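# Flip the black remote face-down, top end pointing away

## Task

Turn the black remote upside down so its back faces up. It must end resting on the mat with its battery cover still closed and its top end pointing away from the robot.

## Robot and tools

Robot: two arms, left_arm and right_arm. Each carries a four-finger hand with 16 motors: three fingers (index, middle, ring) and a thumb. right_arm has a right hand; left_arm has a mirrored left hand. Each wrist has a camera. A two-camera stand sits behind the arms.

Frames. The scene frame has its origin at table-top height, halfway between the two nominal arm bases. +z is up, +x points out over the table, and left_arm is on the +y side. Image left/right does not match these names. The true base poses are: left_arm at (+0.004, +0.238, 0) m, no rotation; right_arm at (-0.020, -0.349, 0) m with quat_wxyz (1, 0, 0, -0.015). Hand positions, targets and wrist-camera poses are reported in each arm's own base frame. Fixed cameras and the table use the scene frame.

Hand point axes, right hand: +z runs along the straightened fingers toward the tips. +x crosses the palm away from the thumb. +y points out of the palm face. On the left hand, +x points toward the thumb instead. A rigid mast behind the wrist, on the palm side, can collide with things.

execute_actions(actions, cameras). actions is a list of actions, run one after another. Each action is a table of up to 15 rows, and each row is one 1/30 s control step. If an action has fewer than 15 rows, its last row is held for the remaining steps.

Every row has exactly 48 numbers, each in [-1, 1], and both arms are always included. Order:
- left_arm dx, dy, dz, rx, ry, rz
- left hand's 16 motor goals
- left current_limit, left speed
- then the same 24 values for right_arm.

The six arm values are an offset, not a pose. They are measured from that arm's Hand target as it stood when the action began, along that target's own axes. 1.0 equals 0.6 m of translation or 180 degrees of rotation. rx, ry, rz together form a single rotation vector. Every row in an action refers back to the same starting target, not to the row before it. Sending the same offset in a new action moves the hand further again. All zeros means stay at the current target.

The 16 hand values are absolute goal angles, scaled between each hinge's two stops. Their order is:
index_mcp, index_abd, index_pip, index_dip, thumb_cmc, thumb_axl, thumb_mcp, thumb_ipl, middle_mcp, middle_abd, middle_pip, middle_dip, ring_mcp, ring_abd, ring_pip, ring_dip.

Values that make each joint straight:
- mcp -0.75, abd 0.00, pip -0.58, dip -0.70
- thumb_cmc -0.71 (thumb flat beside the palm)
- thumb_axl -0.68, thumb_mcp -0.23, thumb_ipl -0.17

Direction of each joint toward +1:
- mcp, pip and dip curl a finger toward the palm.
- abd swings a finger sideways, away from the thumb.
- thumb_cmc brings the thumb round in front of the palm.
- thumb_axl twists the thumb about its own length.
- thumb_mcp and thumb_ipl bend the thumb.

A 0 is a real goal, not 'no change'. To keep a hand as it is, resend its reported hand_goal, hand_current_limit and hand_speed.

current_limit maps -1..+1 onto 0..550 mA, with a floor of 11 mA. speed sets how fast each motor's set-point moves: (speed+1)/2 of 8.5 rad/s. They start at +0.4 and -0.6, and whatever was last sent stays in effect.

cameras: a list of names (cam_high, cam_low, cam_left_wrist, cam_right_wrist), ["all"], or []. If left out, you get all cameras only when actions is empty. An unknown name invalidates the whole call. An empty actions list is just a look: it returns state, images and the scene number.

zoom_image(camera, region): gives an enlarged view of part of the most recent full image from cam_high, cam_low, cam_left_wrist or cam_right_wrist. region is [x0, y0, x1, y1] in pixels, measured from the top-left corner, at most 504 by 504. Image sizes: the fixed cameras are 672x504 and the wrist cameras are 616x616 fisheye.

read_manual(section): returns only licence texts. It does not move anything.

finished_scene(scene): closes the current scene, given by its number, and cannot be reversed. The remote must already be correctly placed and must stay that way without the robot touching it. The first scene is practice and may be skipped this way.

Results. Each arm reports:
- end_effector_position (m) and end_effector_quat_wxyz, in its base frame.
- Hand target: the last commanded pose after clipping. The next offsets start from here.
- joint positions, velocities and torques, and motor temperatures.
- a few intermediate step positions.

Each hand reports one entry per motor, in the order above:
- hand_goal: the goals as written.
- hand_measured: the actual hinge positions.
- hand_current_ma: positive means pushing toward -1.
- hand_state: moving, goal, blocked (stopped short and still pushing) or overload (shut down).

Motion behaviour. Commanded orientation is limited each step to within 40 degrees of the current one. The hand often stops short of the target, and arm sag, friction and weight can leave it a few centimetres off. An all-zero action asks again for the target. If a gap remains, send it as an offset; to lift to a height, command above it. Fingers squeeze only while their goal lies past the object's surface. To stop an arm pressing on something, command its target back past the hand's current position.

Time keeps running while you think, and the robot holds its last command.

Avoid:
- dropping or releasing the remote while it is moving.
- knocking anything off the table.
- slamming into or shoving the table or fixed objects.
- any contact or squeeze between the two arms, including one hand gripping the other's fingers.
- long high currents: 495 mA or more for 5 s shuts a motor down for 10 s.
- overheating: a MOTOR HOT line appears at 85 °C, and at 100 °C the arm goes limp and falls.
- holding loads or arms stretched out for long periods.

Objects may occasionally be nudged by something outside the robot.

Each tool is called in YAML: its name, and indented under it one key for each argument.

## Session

execute_actions:
  actions: []

zoom_image:
  camera: "cam_high"
  region: [230, 110, 430, 250]

Scene clock: 0.00 s.
left_arm: end_effector_position=(+0.4958, -0.2662, +0.1311) hand_goal=(-0.754, +0.000, -0.576, -0.696, -0.714, -0.678, -0.226, -0.168, -0.754, +0.000, -0.576, -0.696, -0.754, +0.000, -0.576, -0.696) hand_measured=(-0.754, +0.000, -0.576, -0.696, -0.714, -0.678, -0.226, -0.168, -0.754, +0.000, -0.576, -0.696, -0.754, +0.000, -0.576, -0.696) hand_current_ma=(+0, +0, +0, +0, +0, +0, +0, +0, +0, +0, +0, +0, +0, +0, +0, +0) hand_state=(goal, goal, goal, goal, goal, goal, goal, goal, goal, goal, goal, goal, goal, goal, goal, goal) hand_current_limit=0.40 hand_speed=-0.60 end_effector_quat_wxyz=(-0.188, +0.871, -0.354, +0.285) | right_arm: end_effector_position=(+0.5881, -0.0764, +0.1999) hand_goal=(-0.754, +0.000, -0.576, -0.696, -0.714, -0.678, -0.226, -0.168, -0.754, +0.000, -0.576, -0.696, -0.754, +0.000, -0.576, -0.696) hand_measured=(-0.754, +0.000, -0.576, -0.696, -0.714, -0.678, -0.226, -0.168, -0.754, +0.000, -0.576, -0.696, -0.754, +0.000, -0.576, -0.696) hand_current_ma=(+0, +0, +0, +0, +0, +0, +0, +0, +0, +0, +0, +0, +0, +0, +0, +0) hand_state=(goal, goal, goal, goal, goal, goal, goal, goal, goal, goal, goal, goal, goal, goal, goal, goal) hand_current_limit=0.40 hand_speed=-0.60 end_effector_quat_wxyz=(+0.576, +0.587, +0.452, -0.344)
Joint positions: left_arm=[-0.473 1.534 1.134 -0.589 -0.409 1.993] | right_arm=[0.184 1.985 1.36 -1.531 1.452 0.964]
Joint velocities: within noise
Joint torques (N m): no reading
Motor temperatures (°C): left_arm=[23 25 27 22 24 22] | right_arm=[23 27 37 23 23 23]
Heat: left arm: hottest elbow 27 °C; right arm: hottest elbow 37 °C.
Hand target: left_arm +0.5062, -0.2707, +0.1414; -0.188, +0.869, -0.347, +0.299 | right_arm +0.5927, -0.0752, +0.2111; +0.582, +0.591, +0.446, -0.336
camera_calibration:
cam_left_wrist: T_world_to_cam=[[-0.126248, 0.990382, 0.0566204, 0.288134], [0.0559083, -0.0498827, 0.997189, -0.219092], [0.990422, 0.129059, -0.049073, -0.32405], [0, 0, 0, 1]] pos_world=[0.369572, -0.25447, 0.18626]
cam_right_wrist: T_world_to_cam=[[0.301754, -0.106679, 0.947399, -0.333828], [-0.737601, 0.603494, 0.302886, 0.378813], [-0.604061, -0.790199, 0.10342, 0.395297], [0, 0, 0, 1]] pos_world=[0.618931, 0.0481391, 0.16065]

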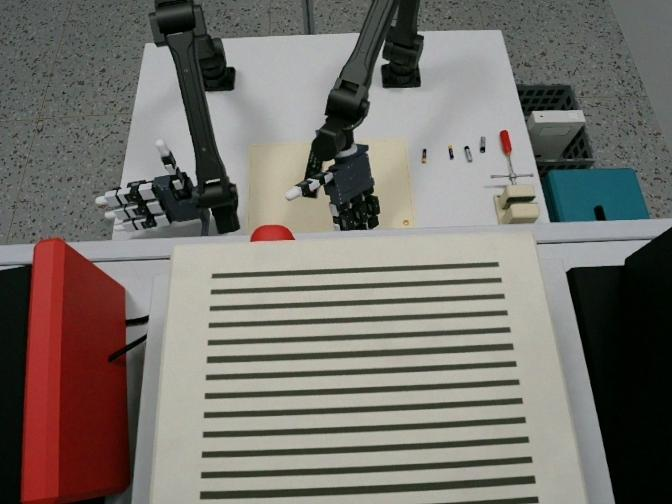

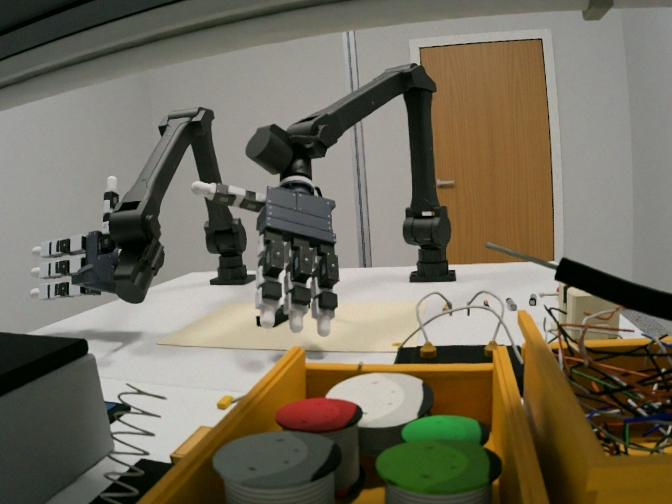

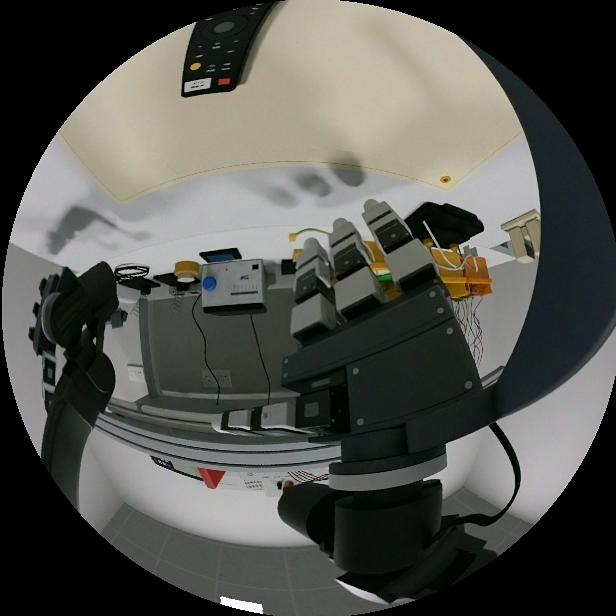

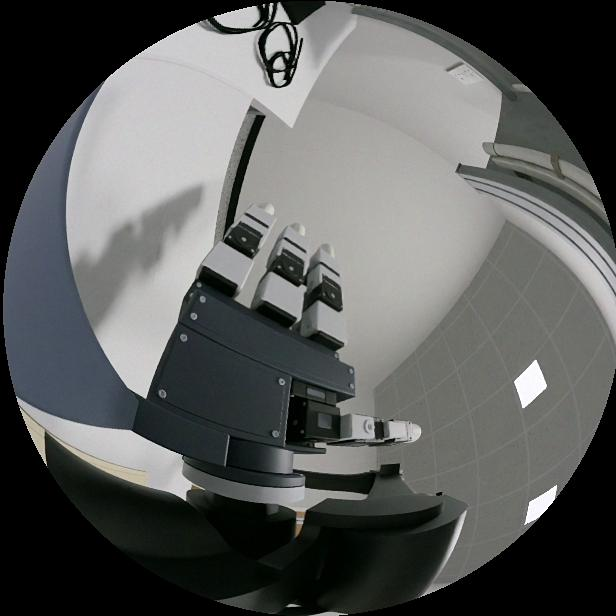

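Scaled by 2.520 from the camera's 672x504 image, which has a finer 960x720 frame.

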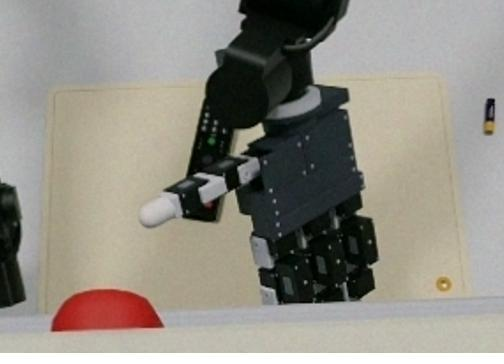

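execute_actions:
  actions:
    - [[0.0778,-0.1068,-0.1502,0,0,0,-0.754,0,-0.576,-0.696,-0.714,-0.678,-0.226,-0.168,-0.754,0,-0.576,-0.696,-0.754,0,-0.576,-0.696,0.4,-0.6,-0.1527,0.0647,-0.0161,0,0,0,-0.754,0,-0.576,-0.696,-0.714,-0.678,-0.226,-0.168,0.0,0,0.3,0,-0.754,0,-0.576,-0.696,0.4,-0.6]]
    - [[-0.196,-0.236,0.066,0.0411,-0.0564,-0.0793,-0.754,0,-0.576,-0.696,-0.714,-0.678,-0.226,-0.168,-0.754,0,-0.576,-0.696,-0.754,0,-0.576,-0.696,0.4,-0.6,0,0,0,0.0511,0.1482,-0.0119,-0.754,0,-0.576,-0.696,-0.714,-0.678,-0.226,-0.168,0.39,0,0.65,0.174,-0.754,0,-0.576,-0.696,0.4,-0.6]]
    - [[-0.181,-0.2215,0.064,0.0411,-0.0564,-0.0793,-0.754,0,-0.576,-0.696,-0.714,-0.678,-0.226,-0.168,-0.754,0,-0.576,-0.696,-0.754,0,-0.576,-0.696,0.4,-0.6,0,0,0,0.0511,0.1482,-0.0119,-0.754,0,-0.576,-0.696,-0.714,-0.678,-0.226,-0.168,0.39,0,0.65,0.174,-0.754,0,-0.576,-0.696,0.4,-0.6]]
    - [[-0.196,-0.1955,0.037,0.0411,-0.0564,-0.0793,-0.754,0,-0.576,-0.696,-0.714,-0.678,-0.226,-0.168,-0.754,0,-0.576,-0.696,-0.754,0,-0.576,-0.696,0.4,-0.6,0,0,0,0.0511,0.1482,-0.0119,-0.754,0,-0.576,-0.696,-0.714,-0.678,-0.226,-0.168,0.39,0,0.65,0.174,-0.754,0,-0.576,-0.696,0.4,-0.6]]
    - [[-0.155,-0.1605,0.034,0.0411,-0.0564,-0.0793,-0.754,0,-0.576,-0.696,-0.714,-0.678,-0.226,-0.168,-0.754,0,-0.576,-0.696,-0.754,0,-0.576,-0.696,0.4,-0.6,0.141,-0.066,0.0125,0,0,0,-0.754,0,-0.576,-0.696,-0.714,-0.678,-0.226,-0.168,0.39,0,0.65,0.174,-0.754,0,-0.576,-0.696,0.4,-0.6]]
    - [[0,0,0,0,0,0,-0.754,0,-0.576,-0.696,-0.714,-0.678,-0.226,-0.168,-0.754,0,-0.576,-0.696,-0.754,0,-0.576,-0.696,0.4,-0.6,0.141,-0.066,0.0125,0,0,0,-0.754,0,-0.576,-0.696,-0.714,-0.678,-0.226,-0.168,0.39,0,0.65,0.174,-0.754,0,-0.576,-0.696,0.4,-0.6]]
  cameras: ["cam_high","cam_low"]

zoom_image:
  camera: "cam_high"
  region: [260, 120, 380, 220]

Scene clock: 69.97 s.
left_arm: end_effector_position=(+0.2876, +0.3042, +0.2599) hand_goal=(-0.754, +0.000, -0.576, -0.696, -0.714, -0.678, -0.226, -0.168, -0.754, +0.000, -0.576, -0.696, -0.754, +0.000, -0.576, -0.696) hand_measured=(-0.750, +0.000, -0.574, -0.696, -0.712, -0.678, -0.224, -0.168, -0.748, +0.000, -0.574, -0.696, -0.750, +0.000, -0.574, -0.696) hand_current_ma=(+13, +0, +4, +0, +8, +2, +9, +1, +16, +0, +5, +0, +15, +1, +4, +0) hand_state=(goal, goal, goal, goal, goal, goal, goal, goal, goal, goal, goal, goal, goal, goal, goal, goal) hand_current_limit=0.40 hand_speed=-0.60 end_effector_quat_wxyz=(-0.331, +0.897, +0.268, +0.116) | right_arm: end_effector_position=(+0.5388, +0.1060, +0.2843) hand_goal=(-0.754, +0.000, -0.576, -0.696, -0.714, -0.678, -0.226, -0.168, +0.390, +0.000, +0.650, +0.174, -0.754, +0.000, -0.576, -0.696) hand_measured=(-0.752, -0.002, -0.576, -0.696, -0.712, -0.678, -0.220, -0.168, +0.378, +0.000, +0.648, +0.172, -0.752, -0.002, -0.574, -0.696) hand_current_ma=(+2, -1, +1, +0, +1, +1, +13, +1, -24, +0, -3, -2, +4, -1, +1, +0) hand_state=(goal, goal, goal, goal, goal, goal, goal, goal, goal, goal, goal, goal, goal, goal, goal, goal) hand_current_limit=0.40 hand_speed=-0.60 end_effector_quat_wxyz=(-0.010, +0.750, +0.661, -0.013)
Joint positions: left_arm=[0.83 1.06 1.046 -0.965 -0.434 1.954] | right_arm=[0.294 1.611 1.685 -1.676 -0.007 0.419]
Joint torques (N m): left_arm=[-0.73 -7.3 11.67 1.88 -0.22 0.08] | right_arm=[-0.21 -15.38 7.42 -0.05 0.15 0.1]
Motor temperatures (°C): left_arm=[23 29 39 22 24 22] | right_arm=[23 31 42 23 25 23]
Heat: left arm: hottest elbow 39 °C; right arm: hottest elbow 42 °C.
Hand target: left_arm +0.2917, +0.3022, +0.2614; -0.332, +0.898, +0.262, +0.119 | right_arm +0.5379, +0.1036, +0.2966; -0.001, +0.755, +0.656, +0.001
Off the commanded pose: left_arm 0.005 m, 1 deg | right_arm 0.013 m, 2 deg.
Step readings (end_effector_position of left_arm | right_arm):
0: (+0.4958, -0.2662, +0.1311) | (+0.5881, -0.0764, +0.1999)
1: (+0.4940, -0.2654, +0.1352) | (+0.5876, -0.0765, +0.2050)
2: (+0.4861, -0.2616, +0.1378) | (+0.5870, -0.0765, +0.2083)
4: (+0.4802, -0.2586, +0.1603) | (+0.5838, -0.0770, +0.2287)
8: (+0.4910, -0.2641, +0.2231) | (+0.5793, -0.0778, +0.2880)
15: (+0.4994, -0.2684, +0.2625) | (+0.5830, -0.0770, +0.3114)
16: (+0.5024, -0.2568, +0.2586) | (+0.5806, -0.0800, +0.3024)
17: (+0.5029, -0.2462, +0.2560) | (+0.5736, -0.0832, +0.2739)
19: (+0.5087, -0.1855, +0.2471) | (+0.5755, -0.0801, +0.2592)
23: (+0.5317, -0.0707, +0.2468) | (+0.5831, -0.0718, +0.2772)
30: (+0.5306, -0.0688, +0.2466) | (+0.5829, -0.0733, +0.3068)
31: (+0.5296, -0.0623, +0.2455) | (+0.5825, -0.0706, +0.2977)
32: (+0.5262, -0.0580, +0.2447) | (+0.5815, -0.0582, +0.2677)
34: (+0.5123, -0.0079, +0.2420) | (+0.5808, -0.0516, +0.2547)
38: (+0.4967, +0.0966, +0.2506) | (+0.5787, -0.0714, +0.2675)
45: (+0.4944, +0.0992, +0.2514) | (+0.5800, -0.0837, +0.2792)
46: (+0.4916, +0.1056, +0.2504) | (+0.5790, -0.0762, +0.2744)
47: (+0.4840, +0.1097, +0.2479) | (+0.5764, -0.0543, +0.2603)
49: (+0.4473, +0.1500, +0.2415) | (+0.5744, -0.0424, +0.2643)
53: (+0.3951, +0.2300, +0.2518) | (+0.5784, -0.0696, +0.2925)
60: (+0.3936, +0.2274, +0.2562) | (+0.5786, -0.0862, +0.2964)
61: (+0.3891, +0.2325, +0.2563) | (+0.5787, -0.0800, +0.2952)
62: (+0.3815, +0.2369, +0.2550) | (+0.5781, -0.0745, +0.2947)
64: (+0.3407, +0.2636, +0.2504) | (+0.5735, -0.0428, +0.2910)
68: (+0.2843, +0.3084, +0.2573) | (+0.5714, +0.0288, +0.2897)
75: (+0.2864, +0.3053, +0.2599) | (+0.5699, +0.0340, +0.2905)
76: (+0.2866, +0.3050, +0.2599) | (+0.5684, +0.0350, +0.2892)
77: (+0.2869, +0.3048, +0.2599) | (+0.5662, +0.0339, +0.2892)
79: (+0.2876, +0.3042, +0.2599) | (+0.5544, +0.0505, +0.2849)
83: (+0.2876, +0.3042, +0.2599) | (+0.5412, +0.1061, +0.2837)
90: (+0.2876, +0.3042, +0.2599) | (+0.5361, +0.1212, +0.2841)
Images, in order (width x height): cam_high 672x504, cam_low 672x504.

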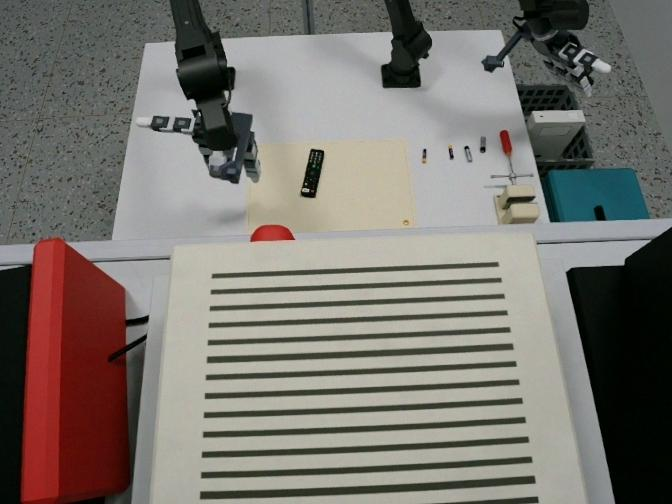

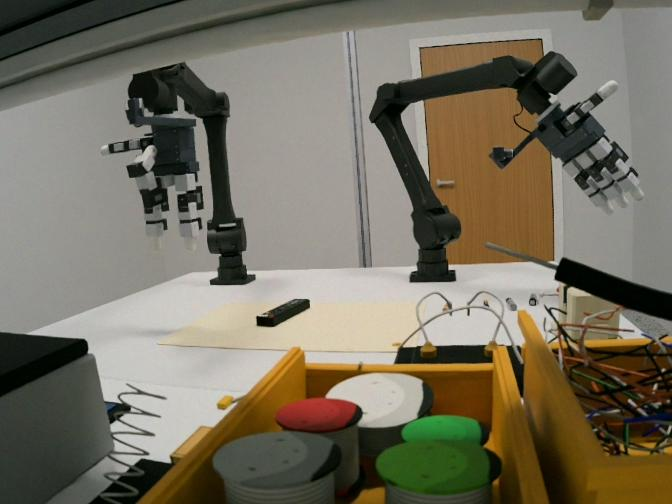

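Scaled by 4.200 from the camera's 672x504 image, which has a finer 960x720 frame.

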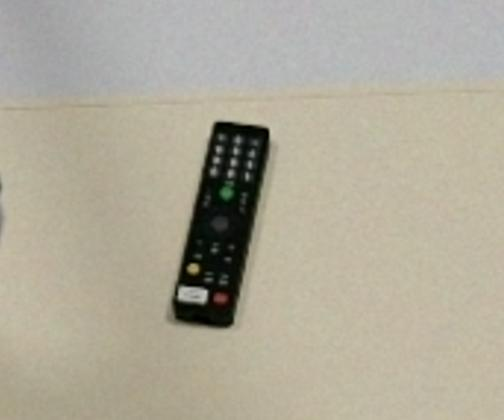

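execute_actions:
  actions:
    - [[0,0,0,0,0,0,-0.754,0,-0.576,-0.696,-0.714,-0.678,-0.226,-0.168,-0.754,0,-0.576,-0.696,-0.754,0,-0.576,-0.696,0.4,-0.6,0.1353,-0.0643,0.03,0,0,0,-0.754,0,-0.576,-0.696,-0.714,-0.678,-0.226,-0.168,0.39,0,0.65,0.174,-0.754,0,-0.576,-0.696,0.4,-0.6]]
    - [[0,0,0,0,0,0,-0.754,0,-0.576,-0.696,-0.714,-0.678,-0.226,-0.168,-0.754,0,-0.576,-0.696,-0.754,0,-0.576,-0.696,0.4,-0.6,0.1353,-0.0643,0.05,0,0,0,-0.754,0,-0.576,-0.696,-0.714,-0.678,-0.226,-0.168,0.39,0,0.65,0.174,-0.754,0,-0.576,-0.696,0.4,-0.6]]
    - [[0,0,0,0,0,0,-0.754,0,-0.576,-0.696,-0.714,-0.678,-0.226,-0.168,-0.754,0,-0.576,-0.696,-0.754,0,-0.576,-0.696,0.4,-0.6,0,0,0.085,0,0,0,-0.754,0,-0.576,-0.696,-0.714,-0.678,-0.226,-0.168,0.39,0,0.65,0.174,-0.754,0,-0.576,-0.696,0.4,-0.6]]
    - [[0,0,0,0,0,0,-0.754,0,-0.576,-0.696,-0.714,-0.678,-0.226,-0.168,-0.754,0,-0.576,-0.696,-0.754,0,-0.576,-0.696,0.4,-0.6,0,0,0.05,0,0,0,-0.754,0,-0.576,-0.696,-0.714,-0.678,-0.226,-0.168,0.39,0,0.65,0.174,-0.754,0,-0.576,-0.696,0.4,-0.6]]
  cameras: ["cam_high","cam_low"]

zoom_image:
  camera: "cam_high"
  region: [260, 120, 380, 220]

zoom_image:
  camera: "cam_low"
  region: [210, 260, 330, 350]

Scene clock: 95.27 s.
left_arm: end_effector_position=(+0.2876, +0.3042, +0.2599) hand_goal=(-0.754, +0.000, -0.576, -0.696, -0.714, -0.678, -0.226, -0.168, -0.754, +0.000, -0.576, -0.696, -0.754, +0.000, -0.576, -0.696) hand_measured=(-0.750, +0.000, -0.574, -0.696, -0.712, -0.678, -0.224, -0.168, -0.748, +0.000, -0.574, -0.696, -0.750, +0.000, -0.574, -0.696) hand_current_ma=(+13, +0, +4, +0, +8, +2, +9, +1, +16, +0, +5, +0, +15, +1, +4, +0) hand_state=(goal, goal, goal, goal, goal, goal, goal, goal, goal, goal, goal, goal, goal, goal, goal, goal) hand_current_limit=0.40 hand_speed=-0.60 end_effector_quat_wxyz=(-0.331, +0.897, +0.268, +0.116) | right_arm: end_effector_position=(+0.4815, +0.2748, +0.1695) hand_goal=(-0.754, +0.000, -0.576, -0.696, -0.714, -0.678, -0.226, -0.168, +0.390, +0.000, +0.650, +0.174, -0.754, +0.000, -0.576, -0.696) hand_measured=(-0.754, -0.002, -0.576, -0.696, -0.712, -0.678, -0.222, -0.168, +0.380, +0.000, +0.648, +0.172, -0.754, -0.002, -0.576, -0.696) hand_current_ma=(+1, -1, +1, +0, +1, +1, +9, +1, -23, +0, -3, -2, +1, -1, +1, +0) hand_state=(goal, goal, goal, goal, goal, goal, goal, goal, goal, goal, goal, goal, goal, goal, goal, goal) hand_current_limit=0.40 hand_speed=-0.60 end_effector_quat_wxyz=(-0.004, +0.750, +0.661, -0.004)
Joint positions: left_arm=[0.83 1.06 1.046 -0.965 -0.434 1.954] | right_arm=[0.655 1.689 1.476 -1.367 -0.007 0.781]
Joint torques (N m): left_arm=[-0.73 -7.36 11.69 1.88 -0.23 0.08] | right_arm=[-1.14 -15.03 7.23 0.21 0.23 0.11]
Heat: left arm: hottest elbow 37 °C; right arm: hottest elbow 43 °C.
Hand target: left_arm +0.2917, +0.3022, +0.2614; -0.332, +0.898, +0.262, +0.119 | right_arm +0.4840, +0.2753, +0.1677; -0.001, +0.755, +0.656, +0.000
Off the commanded pose: left_arm 0.005 m, 1 deg | right_arm 0.003 m, 1 deg.
Step readings (end_effector_position of left_arm | right_arm):
0: (+0.2876, +0.3042, +0.2599) | (+0.5388, +0.1060, +0.2843)
1: (+0.2876, +0.3042, +0.2599) | (+0.5371, +0.1099, +0.2827)
2: (+0.2876, +0.3042, +0.2599) | (+0.5358, +0.1127, +0.2824)
4: (+0.2876, +0.3042, +0.2599) | (+0.5267, +0.1404, +0.2779)
8: (+0.2876, +0.3042, +0.2599) | (+0.5060, +0.2003, +0.2752)
15: (+0.2876, +0.3042, +0.2599) | (+0.5030, +0.2027, +0.2753)
16: (+0.2876, +0.3042, +0.2599) | (+0.5025, +0.2050, +0.2744)
17: (+0.2876, +0.3042, +0.2599) | (+0.5036, +0.2056, +0.2751)
19: (+0.2876, +0.3042, +0.2599) | (+0.4999, +0.2251, +0.2711)
23: (+0.2876, +0.3042, +0.2599) | (+0.4805, +0.2743, +0.2560)
30: (+0.2876, +0.3042, +0.2599) | (+0.4737, +0.2866, +0.2451)
31: (+0.2876, +0.3042, +0.2599) | (+0.4757, +0.2839, +0.2402)
32: (+0.2876, +0.3042, +0.2599) | (+0.4808, +0.2840, +0.2375)
34: (+0.2876, +0.3042, +0.2599) | (+0.4808, +0.2809, +0.2221)
38: (+0.2876, +0.3042, +0.2599) | (+0.4786, +0.2720, +0.1968)
45: (+0.2876, +0.3042, +0.2599) | (+0.4809, +0.2743, +0.1931)
46: (+0.2876, +0.3042, +0.2599) | (+0.4808, +0.2742, +0.1902)
47: (+0.2876, +0.3042, +0.2599) | (+0.4824, +0.2754, +0.1874)
49: (+0.2876, +0.3042, +0.2599) | (+0.4833, +0.2762, +0.1802)
53: (+0.2876, +0.3042, +0.2599) | (+0.4807, +0.2742, +0.1696)
60: (+0.2876, +0.3042, +0.2599) | (+0.4815, +0.2748, +0.1695)
Images, in order (width x height): cam_high 672x504, cam_low 672x504.

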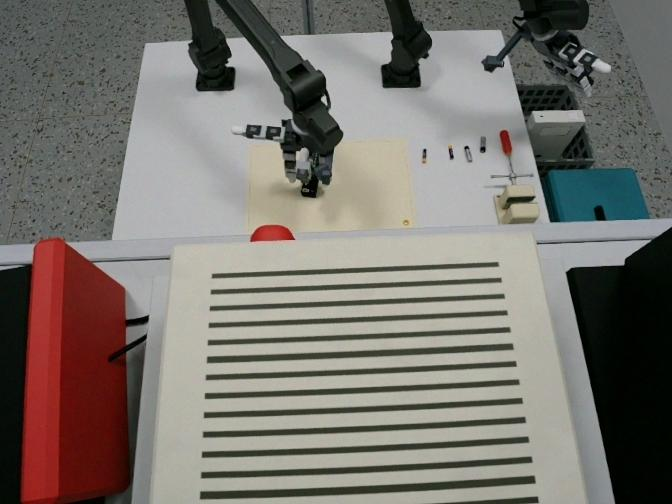

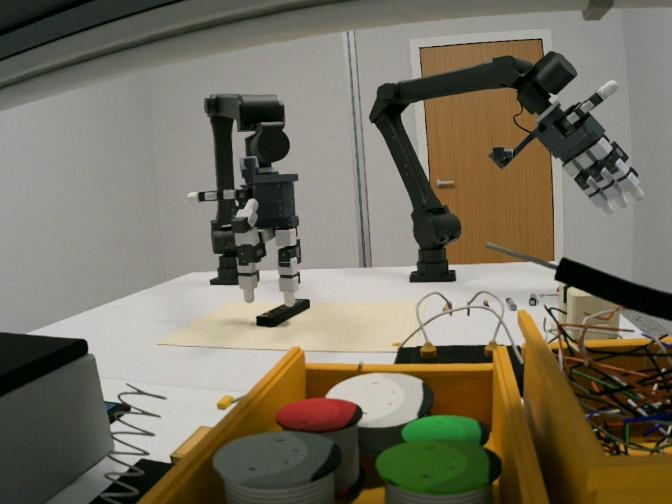

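Scaled by 4.200 from the camera's 672x504 image, which has a finer 960x720 frame.

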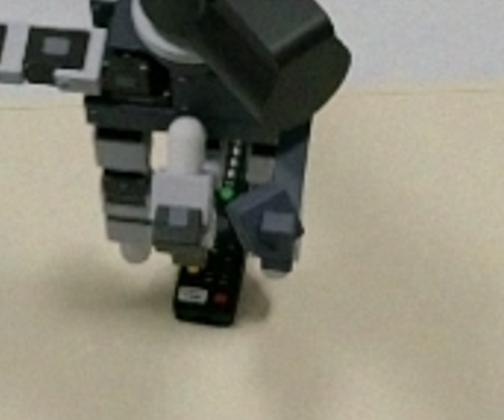

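Scaled by 4.200 from the camera's 672x504 image, which has a finer 960x720 frame.

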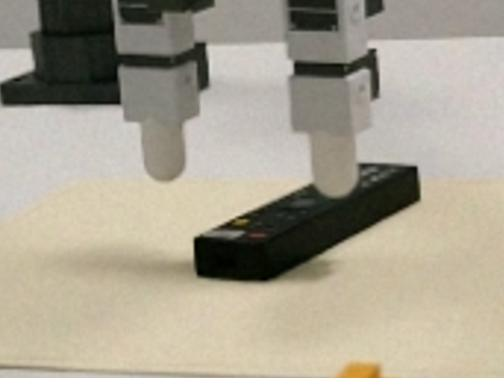

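execute_actions:
  actions:
    - [[0,0,0,0,0,0,-0.754,0,-0.576,-0.696,-0.714,-0.678,-0.226,-0.168,-0.754,0,-0.576,-0.696,-0.754,0,-0.576,-0.696,0.4,-0.6,0,0,0.035,0,0,0,-0.754,0,-0.576,-0.696,-0.714,-0.678,-0.226,-0.168,0.39,0,0.65,0.174,-0.754,0,-0.576,-0.696,0.4,-0.6]]
    - [[0,0,0,0,0,0,-0.754,0,-0.576,-0.696,-0.714,-0.678,-0.226,-0.168,-0.754,0,-0.576,-0.696,-0.754,0,-0.576,-0.696,0.4,-0.6,0,0,0.026,0,0,0,-0.754,0,-0.576,-0.696,-0.714,-0.678,-0.226,-0.168,0.39,0,0.65,0.174,-0.754,0,-0.576,-0.696,0.4,-0.6]]
  cameras: ["cam_low"]

zoom_image:
  camera: "cam_low"
  region: [210, 260, 330, 350]

Scene clock: 115.60 s.
left_arm: end_effector_position=(+0.2876, +0.3042, +0.2599) hand_goal=(-0.754, +0.000, -0.576, -0.696, -0.714, -0.678, -0.226, -0.168, -0.754, +0.000, -0.576, -0.696, -0.754, +0.000, -0.576, -0.696) hand_measured=(-0.750, +0.000, -0.574, -0.696, -0.712, -0.678, -0.224, -0.168, -0.748, +0.000, -0.574, -0.696, -0.750, +0.000, -0.574, -0.696) hand_current_ma=(+13, +0, +4, +0, +8, +2, +9, +1, +16, +0, +5, +0, +15, +1, +4, +0) hand_state=(goal, goal, goal, goal, goal, goal, goal, goal, goal, goal, goal, goal, goal, goal, goal, goal) hand_current_limit=0.40 hand_speed=-0.60 end_effector_quat_wxyz=(-0.331, +0.897, +0.268, +0.116) | right_arm: end_effector_position=(+0.4825, +0.2756, +0.1373) hand_goal=(-0.754, +0.000, -0.576, -0.696, -0.714, -0.678, -0.226, -0.168, +0.390, +0.000, +0.650, +0.174, -0.754, +0.000, -0.576, -0.696) hand_measured=(-0.754, -0.002, -0.576, -0.696, -0.712, -0.678, -0.222, -0.168, +0.380, +0.000, +0.648, +0.172, -0.754, -0.002, -0.576, -0.696) hand_current_ma=(+0, -1, +1, +0, +1, +1, +9, +1, -23, +0, -3, -2, +0, -1, +1, +0) hand_state=(goal, goal, goal, goal, goal, goal, goal, goal, goal, goal, goal, goal, goal, goal, goal, goal) hand_current_limit=0.40 hand_speed=-0.60 end_effector_quat_wxyz=(-0.003, +0.750, +0.661, +0.000)
Joint positions: left_arm=[0.83 1.06 1.046 -0.965 -0.434 1.954] | right_arm=[0.655 1.708 1.413 -1.276 -0.007 0.781]
Joint torques (N m): left_arm=[-0.67 -7.36 11.71 1.88 -0.23 0.08] | right_arm=[-0.62 -15.15 6.94 0.16 0.22 0.12]
Heat: left arm: hottest elbow 37 °C; right arm: hottest elbow 45 °C.
Hand target: left_arm +0.2917, +0.3022, +0.2614; -0.332, +0.898, +0.262, +0.119 | right_arm +0.4840, +0.2754, +0.1312; -0.001, +0.755, +0.656, +0.001
Off the commanded pose: left_arm 0.005 m, 1 deg | right_arm 0.006 m, 1 deg.
Step readings (end_effector_position of left_arm | right_arm):
0: (+0.2876, +0.3042, +0.2599) | (+0.4815, +0.2748, +0.1695)
1: (+0.2876, +0.3042, +0.2599) | (+0.4815, +0.2747, +0.1678)
2: (+0.2876, +0.3042, +0.2599) | (+0.4830, +0.2759, +0.1657)
4: (+0.2876, +0.3042, +0.2599) | (+0.4837, +0.2765, +0.1602)
8: (+0.2876, +0.3042, +0.2599) | (+0.4815, +0.2748, +0.1512)
15: (+0.2876, +0.3042, +0.2599) | (+0.4820, +0.2752, +0.1506)
16: (+0.2876, +0.3042, +0.2599) | (+0.4820, +0.2752, +0.1494)
17: (+0.2876, +0.3042, +0.2599) | (+0.4831, +0.2760, +0.1480)
19: (+0.2876, +0.3042, +0.2599) | (+0.4838, +0.2766, +0.1442)
23: (+0.2876, +0.3042, +0.2599) | (+0.4823, +0.2754, +0.1378)
30: (+0.2876, +0.3042, +0.2599) | (+0.4825, +0.2756, +0.1373)
Images, in order (width x height): cam_low 672x504.

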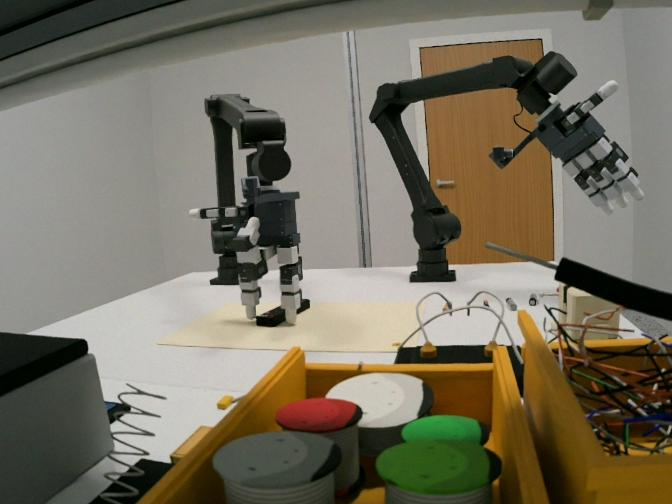

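Scaled by 4.200 from the camera's 672x504 image, which has a finer 960x720 frame.

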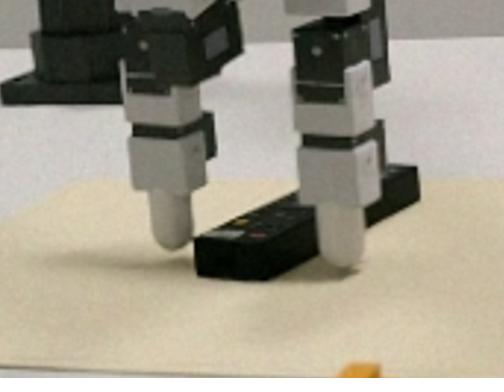

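execute_actions:
  actions:
    - [[0,0,0,0,0,0,-0.754,0,-0.576,-0.696,-0.714,-0.678,-0.226,-0.168,-0.754,0,-0.576,-0.696,-0.754,0,-0.576,-0.696,0.4,-0.6,0,0,0.013,0,0,0,-0.754,0,-0.576,-0.696,-0.714,-0.678,-0.226,-0.168,0.39,0,0.65,0.174,-0.754,0,-0.576,-0.696,0.4,-0.6]]
    - [[0,0,0,0,0,0,-0.754,0,-0.576,-0.696,-0.714,-0.678,-0.226,-0.168,-0.754,0,-0.576,-0.696,-0.754,0,-0.576,-0.696,0.4,-0.6,0,0,0,0,0,0,-0.754,0.28,-0.576,-0.696,-0.714,-0.678,-0.226,-0.168,0.39,0,0.65,0.174,-0.754,-0.28,-0.576,-0.696,0.4,-0.9]]
    - [[0,0,0,0,0,0,-0.754,0,-0.576,-0.696,-0.714,-0.678,-0.226,-0.168,-0.754,0,-0.576,-0.696,-0.754,0,-0.576,-0.696,0.4,-0.6,0,0,0,0,0,0,-0.754,0.28,-0.576,-0.696,-0.714,-0.678,-0.226,-0.168,0.39,0,0.65,0.174,-0.754,-0.28,-0.576,-0.696,0.4,-0.9]]
  cameras: ["cam_low"]

zoom_image:
  camera: "cam_low"
  region: [210, 260, 330, 350]

Scene clock: 132.37 s.
left_arm: end_effector_position=(+0.2876, +0.3042, +0.2599) hand_goal=(-0.754, +0.000, -0.576, -0.696, -0.714, -0.678, -0.226, -0.168, -0.754, +0.000, -0.576, -0.696, -0.754, +0.000, -0.576, -0.696) hand_measured=(-0.750, +0.000, -0.574, -0.696, -0.712, -0.678, -0.224, -0.168, -0.748, +0.000, -0.574, -0.696, -0.750, +0.000, -0.574, -0.696) hand_current_ma=(+13, +0, +4, +0, +8, +2, +9, +1, +16, +0, +5, +0, +15, +1, +4, +0) hand_state=(goal, goal, goal, goal, goal, goal, goal, goal, goal, goal, goal, goal, goal, goal, goal, goal) hand_current_limit=0.40 hand_speed=-0.60 end_effector_quat_wxyz=(-0.331, +0.897, +0.268, +0.116) | right_arm: end_effector_position=(+0.4842, +0.2769, +0.1337) hand_goal=(-0.754, +0.280, -0.576, -0.696, -0.714, -0.678, -0.226, -0.168, +0.390, +0.000, +0.650, +0.174, -0.754, -0.280, -0.576, -0.696) hand_measured=(-0.754, +0.162, -0.576, -0.696, -0.712, -0.678, -0.222, -0.168, +0.380, +0.000, +0.648, +0.172, -0.754, -0.172, -0.576, -0.696) hand_current_ma=(+1, -367, +1, +0, +1, +1, +9, +1, -23, +0, -3, -2, +0, +328, +0, +0) hand_state=(goal, blocked, goal, goal, goal, goal, goal, goal, goal, goal, goal, goal, goal, blocked, goal, goal) hand_current_limit=0.40 hand_speed=-0.90 end_effector_quat_wxyz=(-0.003, +0.750, +0.661, +0.006)
Joint positions: left_arm=[0.83 1.06 1.046 -0.965 -0.434 1.954] | right_arm=[0.655 1.71 1.404 -1.255 -0.007 0.781]
Joint torques (N m): left_arm=[-0.67 -7.24 11.7 1.87 -0.23 0.08] | right_arm=[-1.03 -14.21 6.49 0.13 0.2 0.05]
Heat: left arm: hottest elbow 37 °C; right arm: hottest elbow 45 °C.
Hand target: left_arm +0.2917, +0.3022, +0.2614; -0.332, +0.898, +0.262, +0.119 | right_arm +0.4840, +0.2754, +0.1234; -0.001, +0.755, +0.656, +0.000
Off the commanded pose: left_arm 0.005 m, 1 deg | right_arm 0.010 m, 1 deg.
Step readings (end_effector_position of left_arm | right_arm):
0: (+0.2876, +0.3042, +0.2599) | (+0.4825, +0.2756, +0.1373)
1: (+0.2876, +0.3042, +0.2599) | (+0.4827, +0.2757, +0.1368)
2: (+0.2876, +0.3042, +0.2599) | (+0.4832, +0.2761, +0.1362)
4: (+0.2876, +0.3042, +0.2599) | (+0.4835, +0.2763, +0.1346)
8: (+0.2876, +0.3042, +0.2599) | (+0.4836, +0.2764, +0.1337)
15: (+0.2876, +0.3042, +0.2599) | (+0.4836, +0.2764, +0.1337)
16: (+0.2876, +0.3042, +0.2599) | (+0.4836, +0.2764, +0.1337)
17: (+0.2876, +0.3042, +0.2599) | (+0.4839, +0.2767, +0.1338)
19: (+0.2876, +0.3042, +0.2599) | (+0.4842, +0.2769, +0.1339)
23: (+0.2876, +0.3042, +0.2599) | (+0.4842, +0.2769, +0.1339)
30: (+0.2876, +0.3042, +0.2599) | (+0.4842, +0.2769, +0.1337)
31: (+0.2876, +0.3042, +0.2599) | (+0.4842, +0.2769, +0.1337)
32: (+0.2876, +0.3042, +0.2599) | (+0.4842, +0.2769, +0.1337)
34: (+0.2876, +0.3042, +0.2599) | (+0.4842, +0.2769, +0.1337)
38: (+0.2876, +0.3042, +0.2599) | (+0.4842, +0.2769, +0.1337)
45: (+0.2876, +0.3042, +0.2599) | (+0.4842, +0.2769, +0.1337)
Images, in order (width x height): cam_low 672x504.

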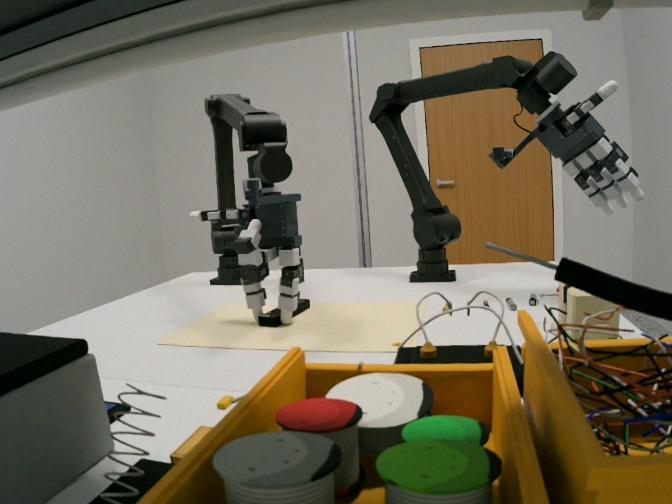

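Scaled by 4.200 from the camera's 672x504 image, which has a finer 960x720 frame.

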